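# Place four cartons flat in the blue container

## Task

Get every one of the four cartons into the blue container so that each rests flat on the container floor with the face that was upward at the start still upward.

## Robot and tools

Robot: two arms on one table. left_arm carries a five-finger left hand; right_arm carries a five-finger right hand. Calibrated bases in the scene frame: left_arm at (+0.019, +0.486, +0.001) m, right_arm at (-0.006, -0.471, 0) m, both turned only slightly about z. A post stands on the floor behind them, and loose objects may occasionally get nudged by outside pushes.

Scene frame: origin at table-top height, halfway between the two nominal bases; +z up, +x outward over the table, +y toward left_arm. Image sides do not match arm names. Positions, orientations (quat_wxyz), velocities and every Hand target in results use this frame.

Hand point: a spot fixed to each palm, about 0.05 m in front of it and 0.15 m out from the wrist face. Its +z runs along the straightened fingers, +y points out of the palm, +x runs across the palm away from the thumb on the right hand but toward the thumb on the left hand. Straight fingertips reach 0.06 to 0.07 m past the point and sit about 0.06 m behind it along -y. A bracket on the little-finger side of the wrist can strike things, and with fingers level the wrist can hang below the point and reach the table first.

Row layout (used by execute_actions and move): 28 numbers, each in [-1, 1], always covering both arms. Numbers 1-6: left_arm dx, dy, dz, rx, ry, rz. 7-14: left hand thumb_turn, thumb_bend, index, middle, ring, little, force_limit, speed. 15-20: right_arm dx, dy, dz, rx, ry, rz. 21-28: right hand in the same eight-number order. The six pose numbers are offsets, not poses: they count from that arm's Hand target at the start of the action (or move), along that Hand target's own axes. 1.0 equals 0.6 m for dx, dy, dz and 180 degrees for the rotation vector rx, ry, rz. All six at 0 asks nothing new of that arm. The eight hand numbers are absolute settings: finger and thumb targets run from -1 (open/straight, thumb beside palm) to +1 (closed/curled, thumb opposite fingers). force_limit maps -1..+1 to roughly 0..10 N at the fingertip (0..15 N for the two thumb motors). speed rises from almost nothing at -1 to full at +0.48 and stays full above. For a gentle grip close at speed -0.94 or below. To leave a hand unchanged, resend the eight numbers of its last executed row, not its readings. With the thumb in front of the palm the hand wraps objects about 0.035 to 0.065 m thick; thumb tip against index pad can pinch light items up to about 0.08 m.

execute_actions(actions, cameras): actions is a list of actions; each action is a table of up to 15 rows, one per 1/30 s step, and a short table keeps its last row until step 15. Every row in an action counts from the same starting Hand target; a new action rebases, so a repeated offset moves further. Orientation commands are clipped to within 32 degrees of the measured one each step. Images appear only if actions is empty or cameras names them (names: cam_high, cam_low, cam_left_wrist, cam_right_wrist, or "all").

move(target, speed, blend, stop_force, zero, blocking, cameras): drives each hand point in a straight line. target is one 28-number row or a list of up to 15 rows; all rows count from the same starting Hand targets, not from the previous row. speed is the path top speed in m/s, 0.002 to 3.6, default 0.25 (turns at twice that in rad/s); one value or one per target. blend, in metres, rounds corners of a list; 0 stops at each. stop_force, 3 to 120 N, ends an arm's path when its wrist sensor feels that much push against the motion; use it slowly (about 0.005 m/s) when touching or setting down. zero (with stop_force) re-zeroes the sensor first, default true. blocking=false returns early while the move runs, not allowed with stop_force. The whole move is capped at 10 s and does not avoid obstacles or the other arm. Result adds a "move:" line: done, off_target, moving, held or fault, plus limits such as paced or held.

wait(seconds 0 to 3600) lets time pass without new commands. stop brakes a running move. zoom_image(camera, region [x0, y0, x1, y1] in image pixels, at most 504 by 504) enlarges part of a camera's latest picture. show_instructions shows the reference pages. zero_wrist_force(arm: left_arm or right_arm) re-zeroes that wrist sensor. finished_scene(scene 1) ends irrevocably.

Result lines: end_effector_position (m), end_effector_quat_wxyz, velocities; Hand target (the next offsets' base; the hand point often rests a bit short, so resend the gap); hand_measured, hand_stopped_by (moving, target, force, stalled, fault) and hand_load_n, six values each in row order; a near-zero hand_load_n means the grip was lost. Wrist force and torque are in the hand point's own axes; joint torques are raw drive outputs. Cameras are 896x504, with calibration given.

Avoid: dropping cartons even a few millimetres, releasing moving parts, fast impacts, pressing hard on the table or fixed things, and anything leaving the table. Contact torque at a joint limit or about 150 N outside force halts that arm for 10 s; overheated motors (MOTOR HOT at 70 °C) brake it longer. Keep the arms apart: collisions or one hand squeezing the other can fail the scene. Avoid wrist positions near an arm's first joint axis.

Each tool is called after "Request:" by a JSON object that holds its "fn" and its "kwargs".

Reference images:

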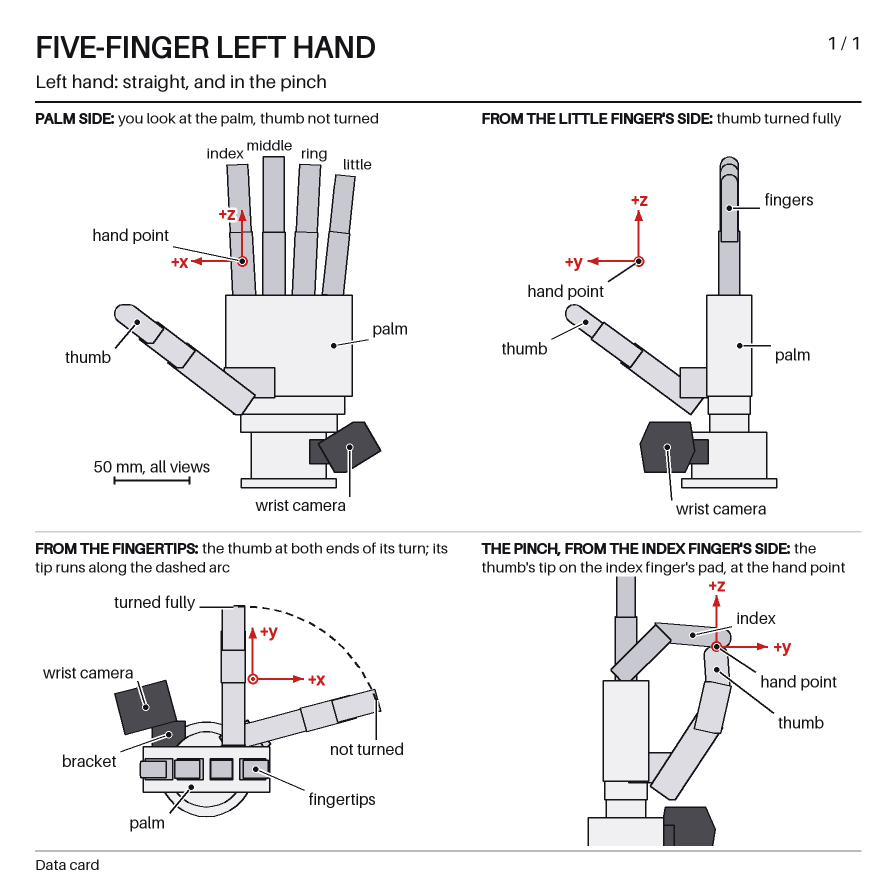

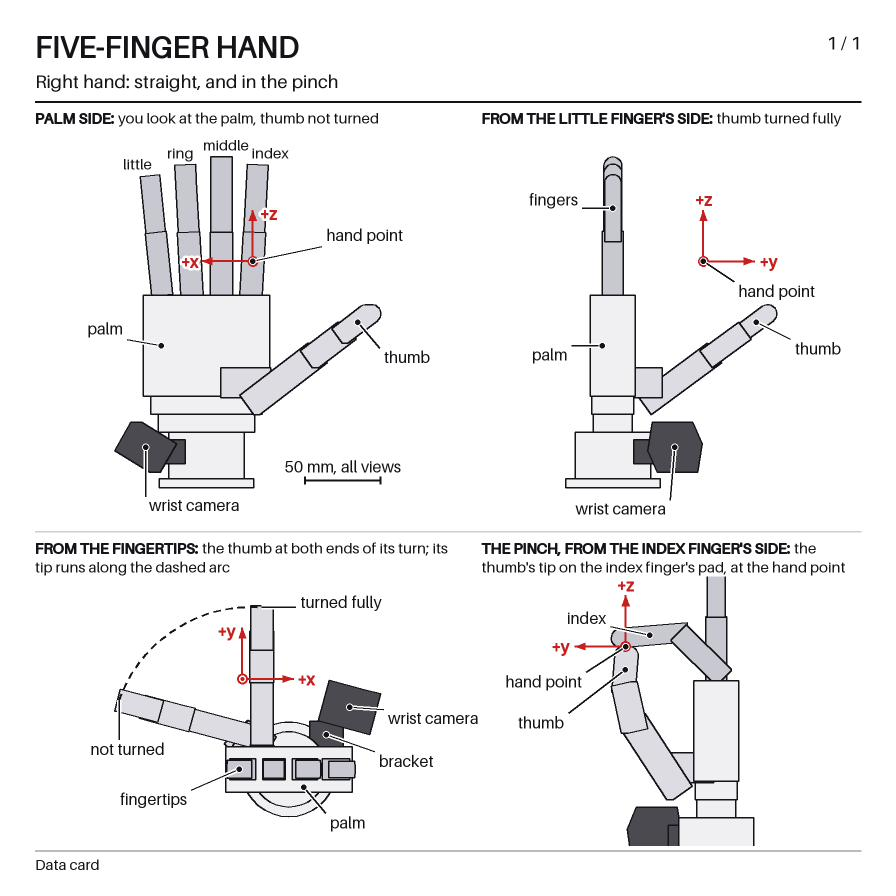

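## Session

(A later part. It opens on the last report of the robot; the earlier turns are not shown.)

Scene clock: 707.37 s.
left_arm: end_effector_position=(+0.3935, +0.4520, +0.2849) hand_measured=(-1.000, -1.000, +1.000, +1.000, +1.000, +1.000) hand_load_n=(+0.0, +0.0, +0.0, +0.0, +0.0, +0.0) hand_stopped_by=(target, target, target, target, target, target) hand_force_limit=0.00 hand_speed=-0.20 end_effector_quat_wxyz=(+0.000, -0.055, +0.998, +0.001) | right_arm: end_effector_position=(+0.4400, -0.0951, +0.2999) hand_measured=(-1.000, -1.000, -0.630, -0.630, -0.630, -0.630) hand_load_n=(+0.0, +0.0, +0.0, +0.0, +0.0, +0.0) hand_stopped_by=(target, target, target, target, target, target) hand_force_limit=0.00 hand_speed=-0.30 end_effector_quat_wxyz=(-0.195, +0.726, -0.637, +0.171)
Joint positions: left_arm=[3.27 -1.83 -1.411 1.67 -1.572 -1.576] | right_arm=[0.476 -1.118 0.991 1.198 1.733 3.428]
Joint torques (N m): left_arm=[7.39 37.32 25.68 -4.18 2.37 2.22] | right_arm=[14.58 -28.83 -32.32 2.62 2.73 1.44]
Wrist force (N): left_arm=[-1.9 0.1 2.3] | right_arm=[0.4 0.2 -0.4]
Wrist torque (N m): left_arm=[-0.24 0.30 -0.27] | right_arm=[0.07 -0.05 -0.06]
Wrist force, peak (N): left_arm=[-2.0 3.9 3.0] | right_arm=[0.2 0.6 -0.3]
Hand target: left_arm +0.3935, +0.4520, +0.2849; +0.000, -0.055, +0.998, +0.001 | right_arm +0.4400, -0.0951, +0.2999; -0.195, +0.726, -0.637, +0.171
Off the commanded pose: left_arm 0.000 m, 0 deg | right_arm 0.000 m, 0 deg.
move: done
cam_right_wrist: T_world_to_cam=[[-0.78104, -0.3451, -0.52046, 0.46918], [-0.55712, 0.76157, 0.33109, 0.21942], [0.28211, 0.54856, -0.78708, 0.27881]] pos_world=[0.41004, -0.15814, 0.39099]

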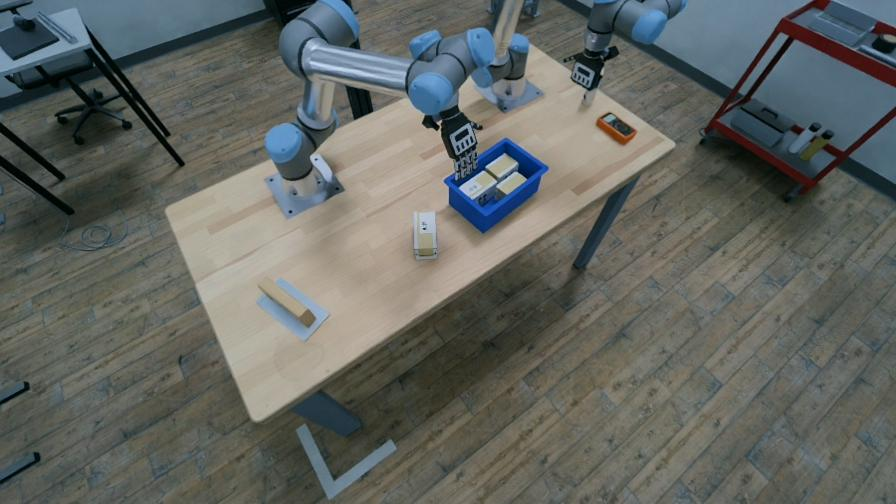

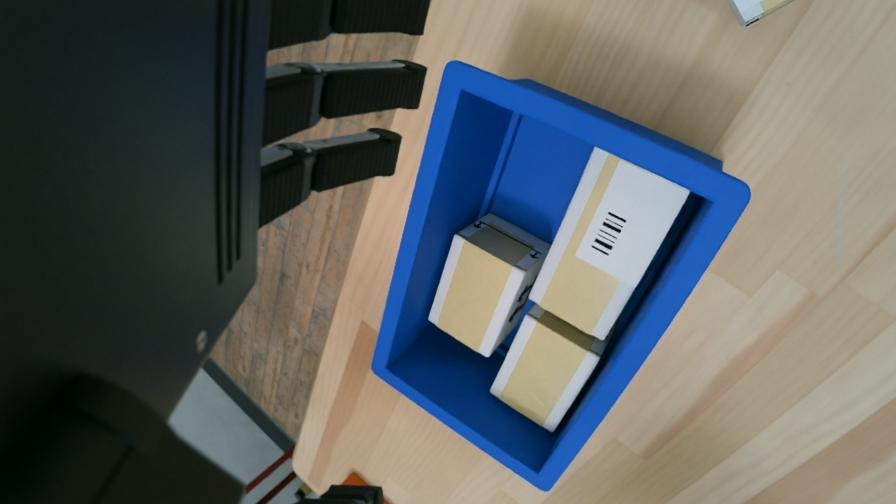

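Request:
{"fn": "move", "kwargs": {"target": [0,0,0,0,0,0,-1,-1,1,1,1,1,0.0,-0.2,-0.1767,0.0655,0.1545,0,0.0031,0.0053,-1,-1,-0.63,-0.63,-0.63,-0.63,0.0,-0.3], "speed": 0.25, "cameras": ["cam_low","cam_high","cam_right_wrist"]}}

Request:
{"fn": "zoom_image", "kwargs": {"camera": "cam_high", "region": [420, 80, 570, 240]}}

Scene clock: 824.40 s.
left_arm: end_effector_position=(+0.3935, +0.4520, +0.2849) hand_measured=(-1.000, -1.000, +1.000, +1.000, +1.000, +1.000) hand_load_n=(+0.0, +0.0, +0.0, +0.0, +0.0, +0.0) hand_stopped_by=(target, target, target, target, target, target) hand_force_limit=0.00 hand_speed=-0.20 end_effector_quat_wxyz=(+0.000, -0.055, +0.998, +0.001) | right_arm: end_effector_position=(+0.4385, +0.0117, +0.2000) hand_measured=(-1.000, -1.000, -0.630, -0.630, -0.630, -0.630) hand_load_n=(+0.0, +0.0, +0.0, +0.0, +0.0, +0.0) hand_stopped_by=(target, target, target, target, target, target) hand_force_limit=0.00 hand_speed=-0.30 end_effector_quat_wxyz=(-0.193, +0.720, -0.644, +0.173)
Joint positions: left_arm=[3.27 -1.83 -1.411 1.67 -1.572 -1.576] | right_arm=[0.653 -0.905 0.917 1.094 1.824 3.607]
Joint torques (N m): left_arm=[6.76 38.01 26.19 -4.14 2.24 2.29] | right_arm=[12.26 -41.33 -31.27 2.87 2.92 1.65]
Wrist force (N): left_arm=[-2.2 0.0 2.6] | right_arm=[0.1 0.3 -0.3]
Wrist torque (N m): left_arm=[-0.29 0.36 -0.28] | right_arm=[0.10 -0.02 -0.06]
Wrist force, peak (N): left_arm=[-2.3 -0.1 3.0] | right_arm=[1.6 -0.6 -1.1]
Hand target: left_arm +0.3935, +0.4520, +0.2849; +0.000, -0.055, +0.998, +0.001 | right_arm +0.4385, +0.0117, +0.2000; -0.193, +0.720, -0.644, +0.173
Off the commanded pose: left_arm 0.000 m, 0 deg | right_arm 0.000 m, 0 deg.
move: done
cam_right_wrist: T_world_to_cam=[[-0.78758, -0.32993, -0.52044, 0.45549], [-0.54226, 0.77224, 0.33105, 0.1637], [0.29268, 0.54295, -0.78711, 0.1375]] pos_world=[0.40726, -0.05079, 0.29109]
Images, in order (width x height): cam_high 896x504, cam_low 896x504, cam_right_wrist 896x504.

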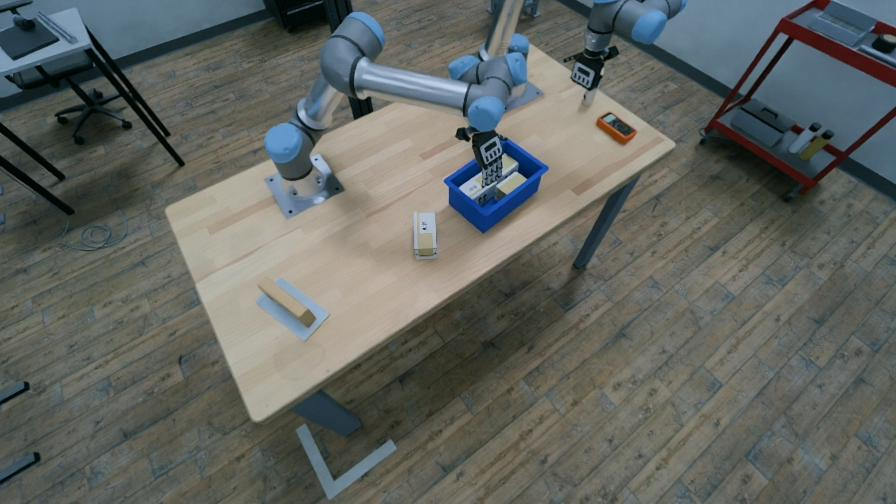

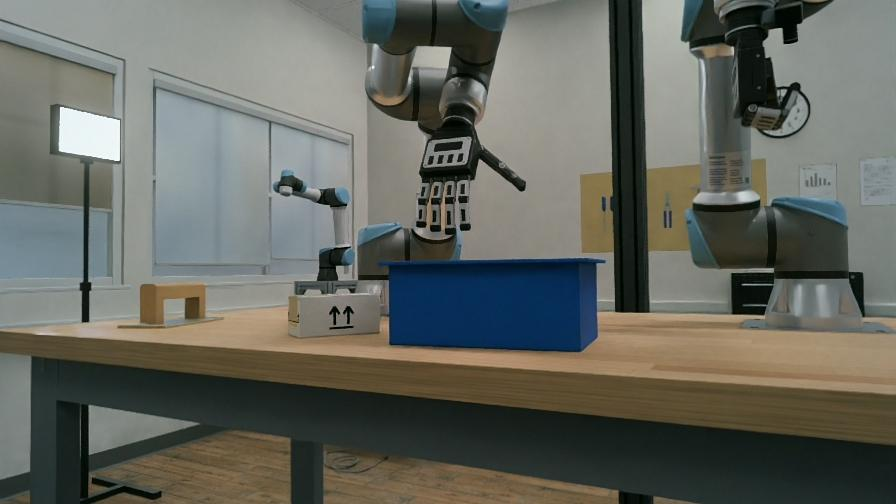

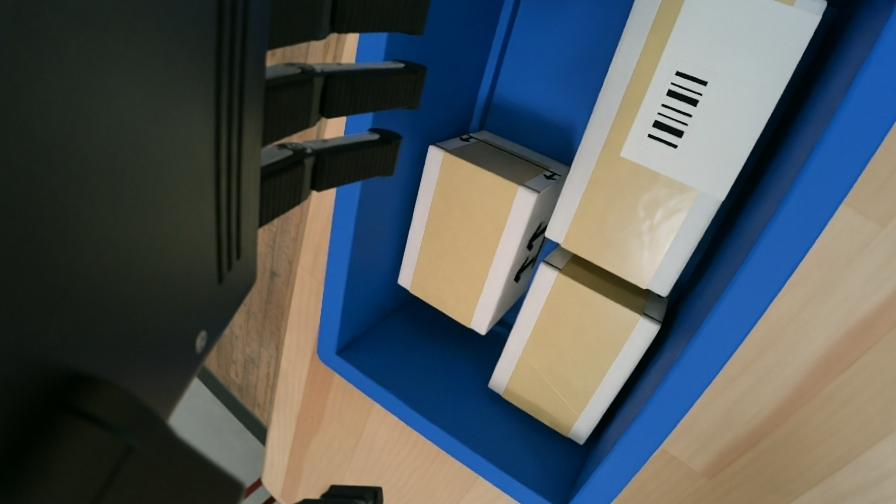

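Scaled by 3.150 from the camera's image (finer frame: 1280x720).

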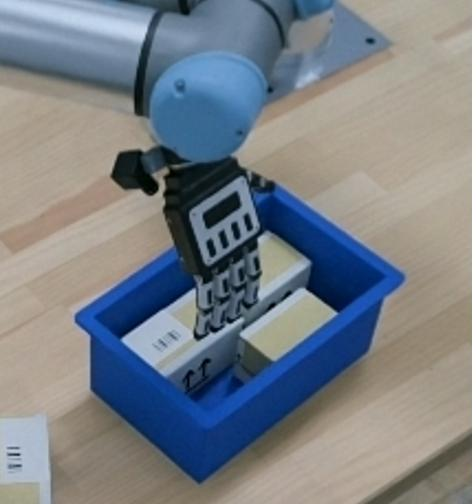

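Request:
{"fn": "zoom_image", "kwargs": {"camera": "cam_low", "region": [380, 110, 560, 280]}}

Scaled by 2.800 from the camera's image (finer frame: 1280x720).

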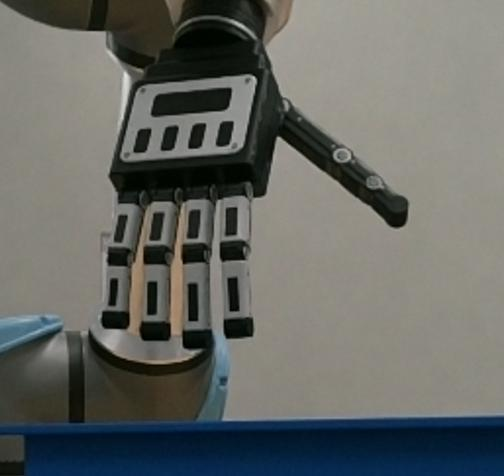

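Request:
{"fn": "move", "kwargs": {"target": [0,0,0,0,0,0,-1,-1,1,1,1,1,0.0,-0.2,0,0.1125,0.1949,0,0,0,-1,-1,-0.63,-0.63,-0.63,-0.63,0.0,-0.3], "speed": 0.12, "stop_force": 10, "cameras": ["cam_high","cam_right_wrist"]}}

Request:
{"fn": "zoom_image", "kwargs": {"camera": "cam_high", "region": [420, 100, 570, 240]}}

Scene clock: 850.10 s.
left_arm: end_effector_position=(+0.3935, +0.4520, +0.2849) hand_measured=(-1.000, -1.000, +1.000, +1.000, +1.000, +1.000) hand_load_n=(+0.0, +0.0, +0.0, +0.0, +0.0, +0.0) hand_stopped_by=(target, target, target, target, target, target) hand_force_limit=0.00 hand_speed=-0.20 end_effector_quat_wxyz=(+0.000, -0.055, +0.998, +0.001) | right_arm: end_effector_position=(+0.4386, +0.0118, +0.0650) hand_measured=(-1.000, -1.000, -0.630, -0.630, -0.630, -0.630) hand_load_n=(+0.0, +0.0, +0.0, +0.0, +0.0, +0.0) hand_stopped_by=(target, target, target, target, target, target) hand_force_limit=0.00 hand_speed=-0.30 end_effector_quat_wxyz=(-0.193, +0.720, -0.644, +0.173)
Joint positions: left_arm=[3.27 -1.83 -1.411 1.67 -1.572 -1.576] | right_arm=[0.653 -0.843 1.163 0.787 1.824 3.607]
Joint torques (N m): left_arm=[7.39 36.53 26.23 -3.99 2.27 2.29] | right_arm=[-14.55 -40.57 -3.24 0.13 -1.91 -2.26]
Wrist force (N): left_arm=[-2.1 0.2 2.8] | right_arm=[0.2 0.2 -0.2]
Wrist torque (N m): left_arm=[-0.26 0.33 -0.27] | right_arm=[0.07 -0.03 -0.04]
Wrist force, peak (N): left_arm=[-2.2 0.5 3.2] | right_arm=[0.2 -0.3 -0.7]
Hand target: left_arm +0.3935, +0.4520, +0.2849; +0.000, -0.055, +0.998, +0.001 | right_arm +0.4386, +0.0117, +0.0650; -0.193, +0.720, -0.644, +0.173
Off the commanded pose: left_arm 0.000 m, 0 deg | right_arm 0.000 m, 0 deg.
move: done
cam_right_wrist: T_world_to_cam=[[-0.78761, -0.32993, -0.5204, 0.38535], [-0.54222, 0.77229, 0.33101, 0.20836], [0.29269, 0.54288, -0.78716, 0.03115]] pos_world=[0.40736, -0.05069, 0.15609]

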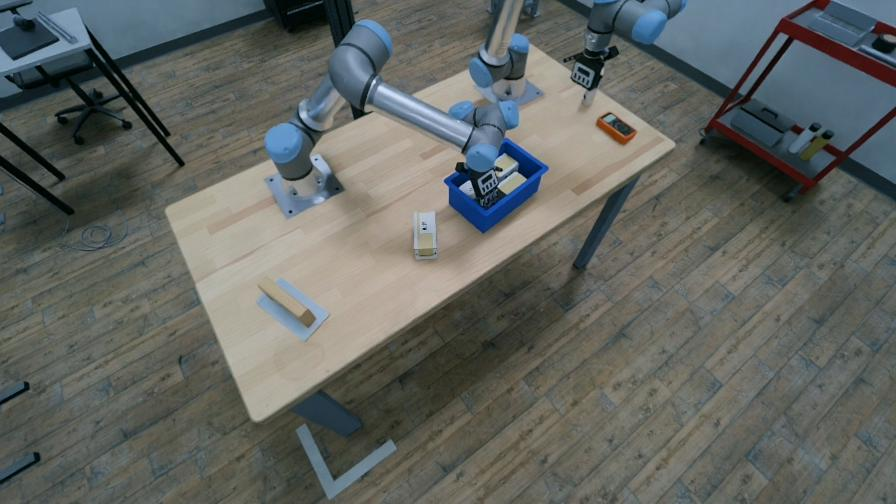

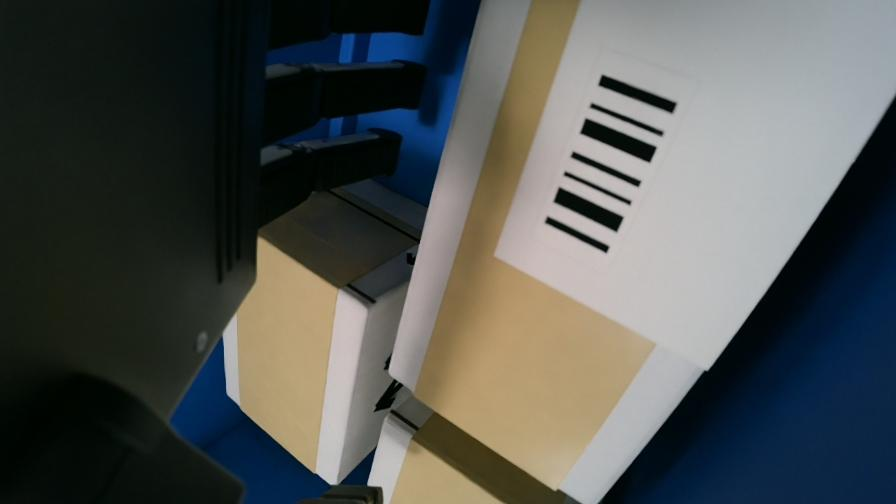

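Scaled by 3.360 from the camera's image (finer frame: 1280x720).

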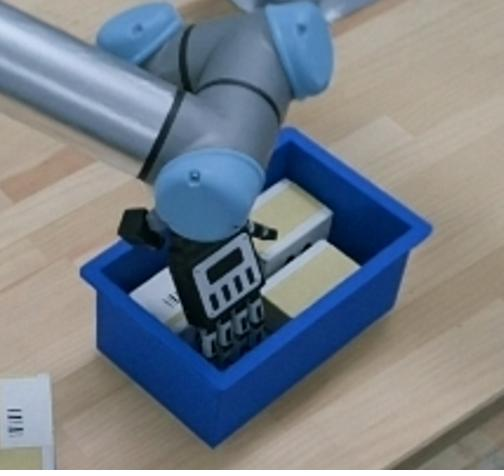

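Request:
{"fn": "move", "kwargs": {"target": [0,0,0,0,0,0,-1,-1,1,1,1,1,0.0,-0.2,-0.0942,0,0,0,0,0,-1,-1,-0.63,-0.63,-0.63,-0.63,0.0,-0.3], "speed": 0.03, "stop_force": 5, "cameras": ["cam_high","cam_right_wrist"]}}

Request:
{"fn": "zoom_image", "kwargs": {"camera": "cam_high", "region": [420, 100, 570, 240]}}

Scene clock: 859.73 s.
left_arm: end_effector_position=(+0.3935, +0.4520, +0.2849) hand_measured=(-1.000, -1.000, +1.000, +1.000, +1.000, +1.000) hand_load_n=(+0.0, +0.0, +0.0, +0.0, +0.0, +0.0) hand_stopped_by=(target, target, target, target, target, target) hand_force_limit=0.00 hand_speed=-0.20 end_effector_quat_wxyz=(+0.000, -0.055, +0.998, +0.001) | right_arm: end_effector_position=(+0.4323, +0.0679, +0.0650) hand_measured=(-1.000, -1.000, -0.630, -0.630, -0.630, -0.630) hand_load_n=(+0.0, +0.0, +0.0, +0.0, +0.0, +0.0) hand_stopped_by=(target, target, target, target, target, target) hand_force_limit=0.00 hand_speed=-0.30 end_effector_quat_wxyz=(-0.193, +0.720, -0.644, +0.173)
Joint positions: left_arm=[3.27 -1.83 -1.411 1.67 -1.572 -1.576] | right_arm=[0.735 -0.733 0.97 0.89 1.86 3.683]
Joint torques (N m): left_arm=[6.66 35.66 26.41 -4.11 2.26 2.4] | right_arm=[15.04 -44.04 -32.15 2.42 2.11 1.9]
Wrist force (N): left_arm=[-1.9 -0.2 2.6] | right_arm=[4.6 -0.9 -1.9]
Wrist torque (N m): left_arm=[-0.31 0.31 -0.25] | right_arm=[0.06 -0.12 0.12]
Wrist force, peak (N): left_arm=[-2.4 -0.1 3.1] | right_arm=[4.7 -0.9 -2.1]
Hand target: left_arm +0.3935, +0.4520, +0.2849; +0.000, -0.055, +0.998, +0.001 | right_arm +0.4323, +0.0679, +0.0650; -0.193, +0.720, -0.644, +0.173
Off the commanded pose: left_arm 0.000 m, 0 deg | right_arm 0.000 m, 0 deg.
move: done
cam_right_wrist: T_world_to_cam=[[-0.78761, -0.32993, -0.5204, 0.39893], [-0.54222, 0.77229, 0.33101, 0.16154], [0.29269, 0.54288, -0.78716, 0.00249]] pos_world=[0.40107, 0.00551, 0.15609]

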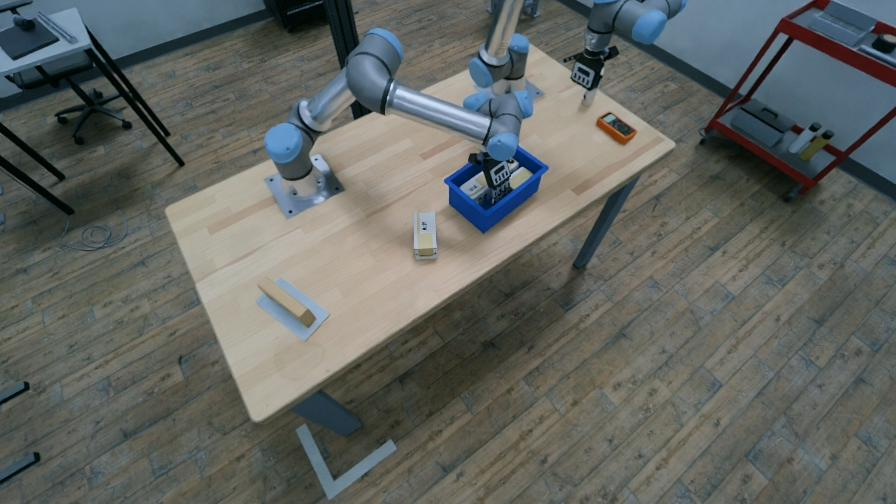

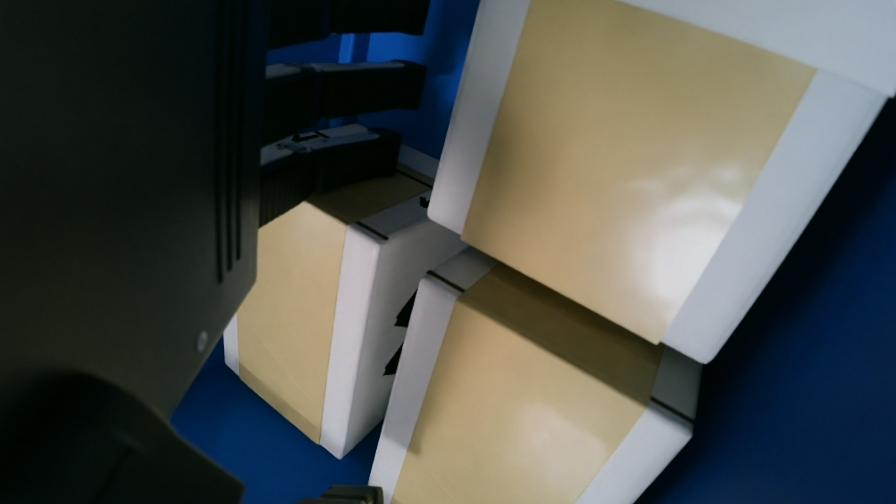

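Scaled by 3.360 from the camera's image (finer frame: 1280x720).

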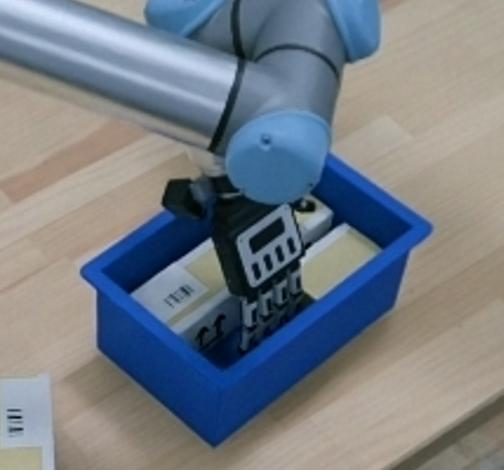

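Request:
{"fn": "move", "kwargs": {"target": [0,0,0,0,0,0,-1,-1,1,1,1,1,0.0,-0.2,-0.0167,0,0,0,0,0,-1,-1,-0.63,-0.63,-0.63,-0.63,0.0,-0.3], "speed": 0.02, "stop_force": 8, "zero": false, "cameras": ["cam_high","cam_low","cam_right_wrist"]}}

Scene clock: 874.87 s.
left_arm: end_effector_position=(+0.3935, +0.4520, +0.2849) hand_measured=(-1.000, -1.000, +1.000, +1.000, +1.000, +1.000) hand_load_n=(+0.0, +0.0, +0.0, +0.0, +0.0, +0.0) hand_stopped_by=(target, target, target, target, target, target) hand_force_limit=0.00 hand_speed=-0.20 end_effector_quat_wxyz=(+0.000, -0.055, +0.998, +0.001) | right_arm: end_effector_position=(+0.4312, +0.0779, +0.0650) hand_measured=(-1.000, -1.000, -0.630, -0.630, -0.630, -0.630) hand_load_n=(+0.0, +0.0, +0.0, +0.0, +0.0, +0.0) hand_stopped_by=(target, target, target, target, target, target) hand_force_limit=0.00 hand_speed=-0.30 end_effector_quat_wxyz=(-0.193, +0.720, -0.644, +0.173)
Joint positions: left_arm=[3.27 -1.83 -1.411 1.67 -1.572 -1.576] | right_arm=[0.748 -0.711 0.931 0.911 1.866 3.695]
Joint torques (N m): left_arm=[6.36 35.67 26.02 -4.2 2.28 2.43] | right_arm=[15.01 -45.28 -32.65 2.5 2.29 1.79]
Wrist force (N): left_arm=[-2.0 0.3 2.7] | right_arm=[3.3 -0.4 -1.4]
Wrist torque (N m): left_arm=[-0.23 0.31 -0.28] | right_arm=[0.08 -0.02 0.06]
Wrist force, peak (N): left_arm=[-2.6 -0.1 2.9] | right_arm=[4.9 -0.8 -2.2]
Hand target: left_arm +0.3935, +0.4520, +0.2849; +0.000, -0.055, +0.998, +0.001 | right_arm +0.4312, +0.0779, +0.0650; -0.193, +0.720, -0.644, +0.173
Off the commanded pose: left_arm 0.000 m, 0 deg | right_arm 0.000 m, 0 deg.
move: done
cam_right_wrist: T_world_to_cam=[[-0.78761, -0.32993, -0.5204, 0.40133], [-0.54222, 0.77229, 0.33101, 0.1533], [0.29269, 0.54288, -0.78716, -0.00257]] pos_world=[0.39997, 0.01541, 0.15609]

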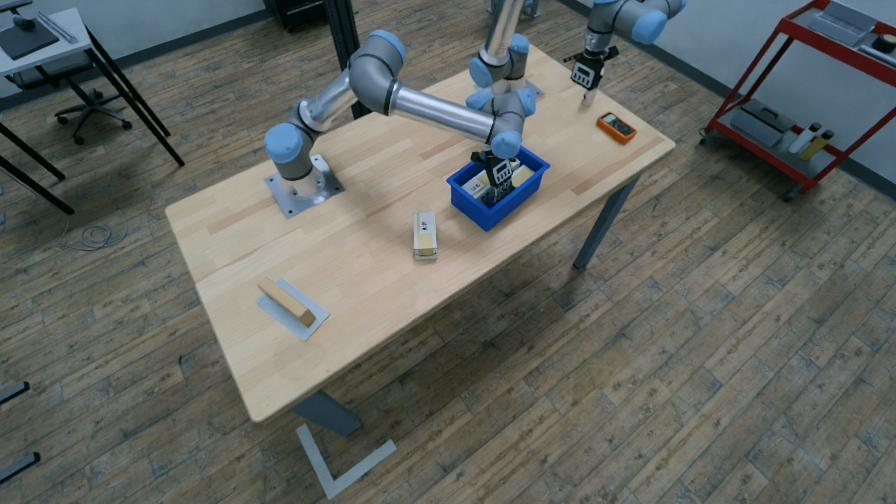

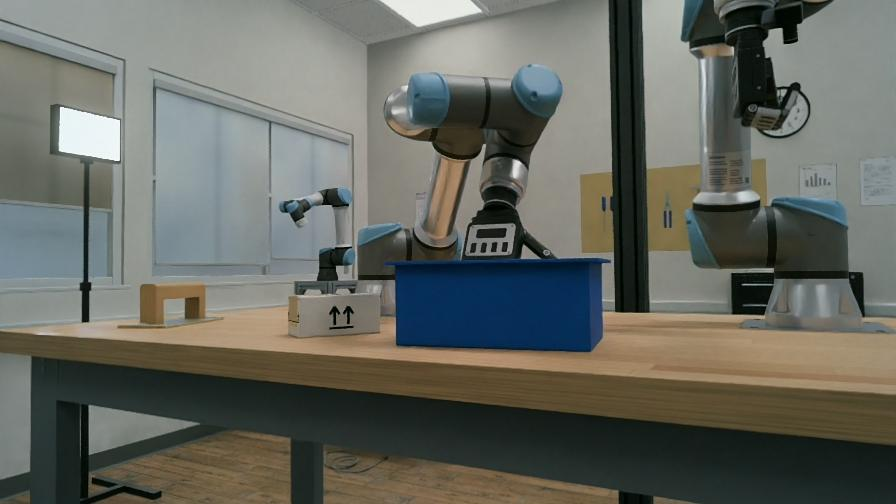

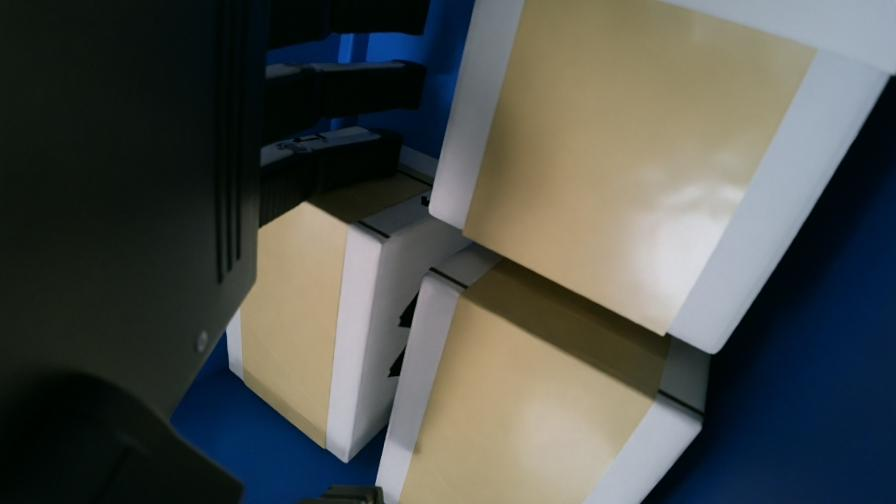

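Request:
{"fn": "move", "kwargs": {"target": [0,0,0,0,0,0,-1,-1,1,1,1,1,0.0,-0.2,0.0675,0,0,0,0,0,-1,-1,-0.63,-0.63,-0.63,-0.63,0.0,-0.3], "speed": 0.06}}

Request:
{"fn": "move", "kwargs": {"target": [0,0,0,0,0,0,-1,-1,1,1,1,1,0.0,-0.2,0,0.0794,-0.0458,0,0,0,-1,-1,-0.63,-0.63,-0.63,-0.63,0.0,-0.3], "speed": 0.03, "stop_force": 5, "cameras": ["cam_high","cam_low","cam_right_wrist"]}}

Scene clock: 885.70 s.
left_arm: end_effector_position=(+0.3935, +0.4520, +0.2849) hand_measured=(-1.000, -1.000, +1.000, +1.000, +1.000, +1.000) hand_load_n=(+0.0, +0.0, +0.0, +0.0, +0.0, +0.5) hand_stopped_by=(target, target, target, target, target, target) hand_force_limit=0.00 hand_speed=-0.20 end_effector_quat_wxyz=(+0.000, -0.055, +0.998, +0.001) | right_arm: end_effector_position=(+0.4357, +0.0377, +0.0650) hand_measured=(-1.000, -1.000, -0.630, -0.630, -0.630, -0.630) hand_load_n=(+0.0, +0.0, +0.0, +0.0, +0.0, +0.0) hand_stopped_by=(target, target, target, target, target, target) hand_force_limit=0.00 hand_speed=-0.30 end_effector_quat_wxyz=(-0.193, +0.720, -0.644, +0.173)
Joint positions: left_arm=[3.27 -1.83 -1.411 1.67 -1.572 -1.576] | right_arm=[0.692 -0.795 1.08 0.831 1.842 3.643]
Joint torques (N m): left_arm=[5.95 34.5 25.88 -4.01 2.2 2.21] | right_arm=[-13.37 -62.29 -1.64 0.57 -1.93 -2.52]
Wrist force (N): left_arm=[-2.3 0.0 2.6] | right_arm=[-0.1 0.2 -0.2]
Wrist torque (N m): left_arm=[-0.28 0.36 -0.28] | right_arm=[0.06 0.06 0.05]
Wrist force, peak (N): left_arm=[-2.3 0.3 3.1] | right_arm=[3.8 -0.6 -1.4]
Hand target: left_arm +0.3935, +0.4520, +0.2849; +0.000, -0.055, +0.998, +0.001 | right_arm +0.4357, +0.0376, +0.0650; -0.193, +0.720, -0.644, +0.173
Off the commanded pose: left_arm 0.000 m, 0 deg | right_arm 0.000 m, 0 deg.
move: done

Scene clock: 888.43 s.
left_arm: end_effector_position=(+0.3935, +0.4520, +0.2849) hand_measured=(-1.000, -1.000, +1.000, +1.000, +1.000, +1.000) hand_load_n=(+0.0, +0.0, +0.0, +0.0, +0.0, +0.0) hand_stopped_by=(target, target, target, target, target, target) hand_force_limit=0.00 hand_speed=-0.20 end_effector_quat_wxyz=(+0.000, -0.055, +0.998, +0.001) | right_arm: end_effector_position=(+0.3810, +0.0315, +0.0649) hand_measured=(-1.000, -1.000, -0.630, -0.630, -0.630, -0.630) hand_load_n=(-0.5, +0.0, +1.0, +0.0, +0.0, +0.5) hand_stopped_by=(target, target, target, target, target, target) hand_force_limit=0.00 hand_speed=-0.30 end_effector_quat_wxyz=(-0.193, +0.720, -0.644, +0.173)
Joint positions: left_arm=[3.27 -1.83 -1.411 1.67 -1.572 -1.576] | right_arm=[0.746 -0.886 1.244 0.773 1.865 3.694]
Joint torques (N m): left_arm=[6.5 34.1 25.88 -4.13 2.2 2.23] | right_arm=[15.23 -59.02 -1.68 0.8 2.52 1.73]
Wrist force (N): left_arm=[-2.2 0.2 2.7] | right_arm=[-0.1 -3.4 0.1]
Wrist torque (N m): left_arm=[-0.25 0.35 -0.28] | right_arm=[-0.11 0.08 -0.10]
Wrist force, peak (N): left_arm=[-2.1 -0.1 3.1] | right_arm=[0.0 -3.5 0.1]
Hand target: left_arm +0.3935, +0.4520, +0.2849; +0.000, -0.055, +0.998, +0.001 | right_arm +0.3810, +0.0315, +0.0649; -0.193, +0.720, -0.644, +0.173
Off the commanded pose: left_arm 0.000 m, 0 deg | right_arm 0.000 m, 0 deg.
move: done
cam_right_wrist: T_world_to_cam=[[-0.78761, -0.32993, -0.5204, 0.34647], [-0.54222, 0.77229, 0.33101, 0.16187], [0.29269, 0.54288, -0.78716, 0.03718]] pos_world=[0.34976, -0.03089, 0.15599]

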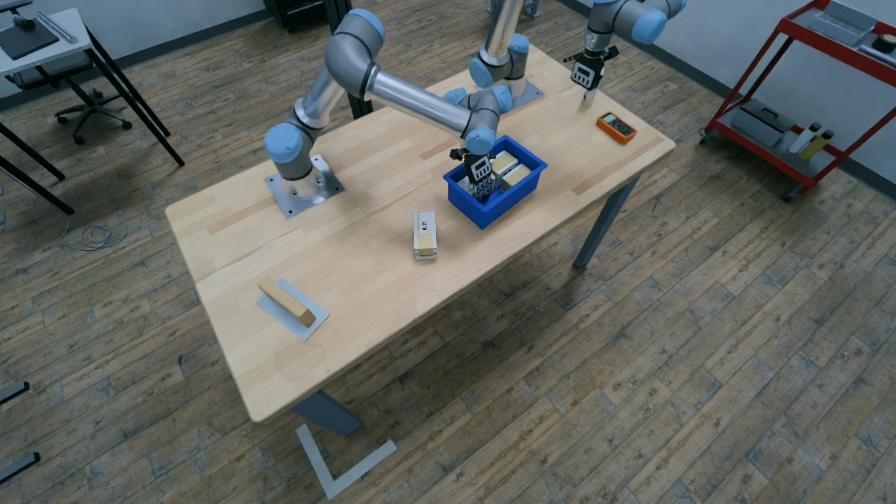

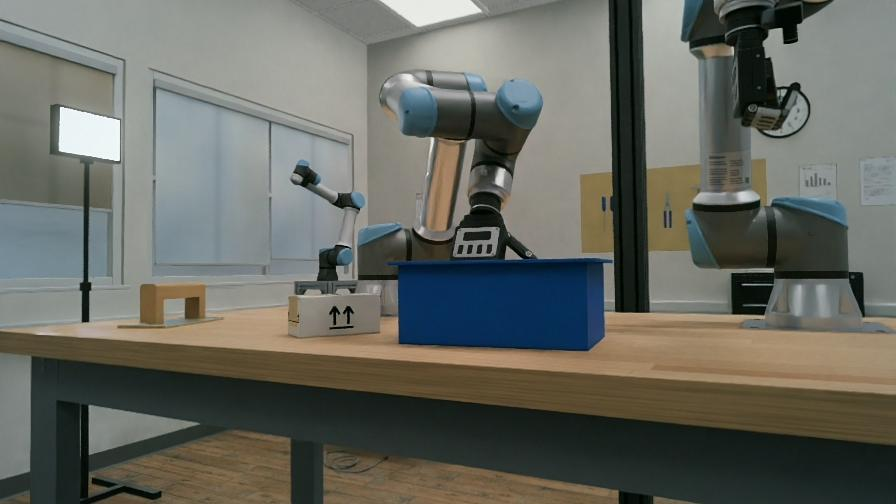

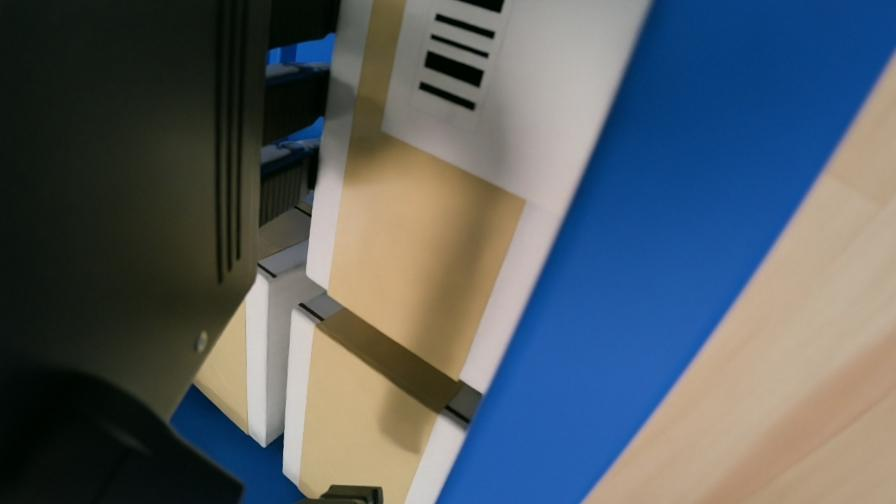

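Request:
{"fn": "move", "kwargs": {"target": [[0,0,0,0,0,0,-1,-1,1,1,1,1,0.0,-0.2,0,-0.0173,0.01,0,0,0,-1,-1,-0.63,-0.63,-0.63,-0.63,0.0,-0.3],[0,0,0,0,0,0,-1,-1,1,1,1,1,0.0,-0.2,0,-0.1715,-0.257,0,0,0,-1,-1,-0.63,-0.63,-0.63,-0.63,0.0,-0.3],[0,0,0,0,0,0,-1,-1,1,1,1,1,0.0,-0.2,0.2205,-0.2603,-0.3023,0,0,0,-1,-1,-0.63,-0.63,-0.63,-0.63,0.0,-0.3]], "speed": [0.06,0.2,0.25], "blend": [0.004,0.03,0], "cameras": ["cam_high","cam_right_wrist"]}}

Request:
{"fn": "zoom_image", "kwargs": {"camera": "cam_right_wrist", "region": [420, 60, 760, 250]}}

Request:
{"fn": "zoom_image", "kwargs": {"camera": "cam_right_wrist", "region": [360, 230, 700, 500]}}

Scene clock: 904.30 s.
left_arm: end_effector_position=(+0.3935, +0.4520, +0.2849) hand_measured=(-1.000, -1.000, +1.000, +1.000, +1.000, +1.000) hand_load_n=(+0.0, +0.0, +0.0, +0.0, +0.0, +0.0) hand_stopped_by=(target, target, target, target, target, target) hand_force_limit=0.00 hand_speed=-0.20 end_effector_quat_wxyz=(+0.000, -0.055, +0.998, +0.001) | right_arm: end_effector_position=(+0.4398, -0.0950, +0.3000) hand_measured=(-1.000, -1.000, -0.630, -0.630, -0.630, -0.630) hand_load_n=(+0.0, +0.0, +0.0, +0.0, +0.0, +0.0) hand_stopped_by=(target, target, target, target, target, target) hand_force_limit=0.00 hand_speed=-0.30 end_effector_quat_wxyz=(-0.193, +0.720, -0.644, +0.173)
Joint positions: left_arm=[3.27 -1.83 -1.411 1.67 -1.572 -1.576] | right_arm=[0.479 -1.117 0.989 1.201 1.744 3.449]
Joint torques (N m): left_arm=[6.61 33.32 25.89 -4.07 2.25 2.23] | right_arm=[-14.21 -53.13 -4.41 2.78 -2.24 -2.19]
Wrist force (N): left_arm=[-2.2 0.2 2.6] | right_arm=[-0.2 0.5 -0.1]
Wrist torque (N m): left_arm=[-0.25 0.35 -0.28] | right_arm=[0.13 0.05 0.03]
Wrist force, peak (N): left_arm=[-2.3 0.1 3.1] | right_arm=[0.2 -3.6 0.1]
Hand target: left_arm +0.3935, +0.4520, +0.2849; +0.000, -0.055, +0.998, +0.001 | right_arm +0.4398, -0.0951, +0.3001; -0.193, +0.720, -0.644, +0.173
Off the commanded pose: left_arm 0.000 m, 0 deg | right_arm 0.000 m, 0 deg.
move: done
cam_right_wrist: T_world_to_cam=[[-0.78763, -0.32995, -0.52036, 0.47339], [-0.54221, 0.77231, 0.33098, 0.21368], [0.29267, 0.54284, -0.78719, 0.27386]] pos_world=[0.40856, -0.15749, 0.39119]

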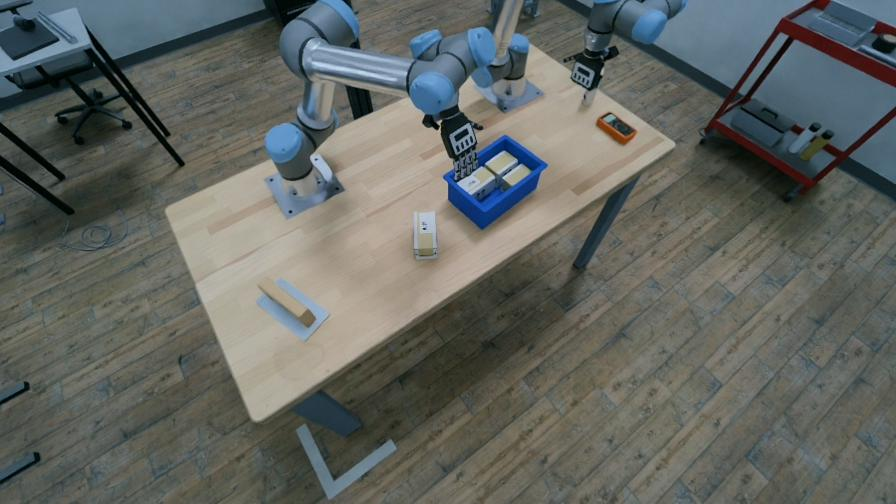

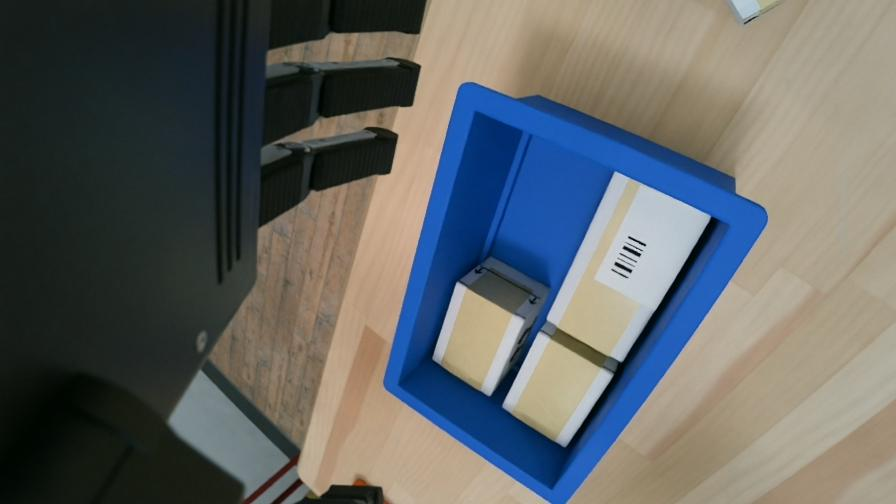

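Scaled by 1.482 from the camera's image (finer frame: 1280x720).

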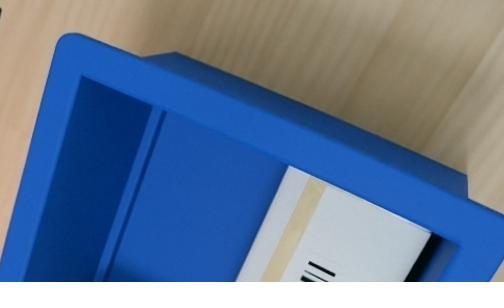

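Scaled by 1.482 from the camera's image (finer frame: 1280x720).

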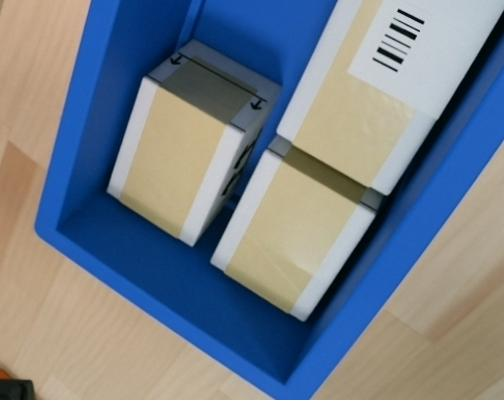

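Request:
{"fn": "zoom_image", "kwargs": {"camera": "cam_right_wrist", "region": [450, 70, 650, 190]}}

Request:
{"fn": "zoom_image", "kwargs": {"camera": "cam_right_wrist", "region": [400, 180, 560, 300]}}

Request:
{"fn": "zoom_image", "kwargs": {"camera": "cam_right_wrist", "region": [600, 150, 780, 300]}}

Scaled by 2.520 from the camera's image (finer frame: 1280x720).

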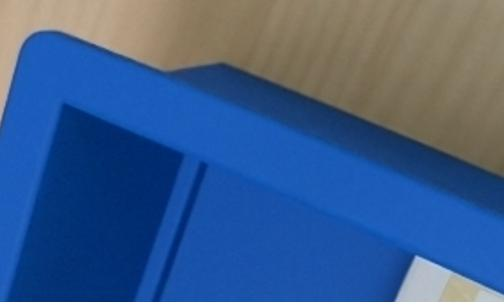

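Scaled by 3.150 from the camera's image (finer frame: 1280x720).

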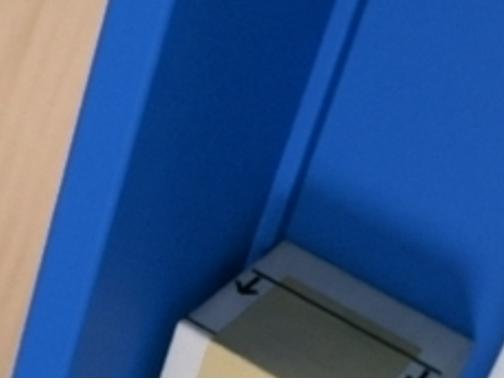

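Scaled by 2.800 from the camera's image (finer frame: 1280x720).

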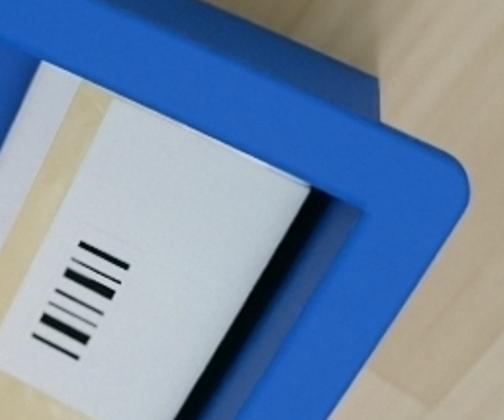

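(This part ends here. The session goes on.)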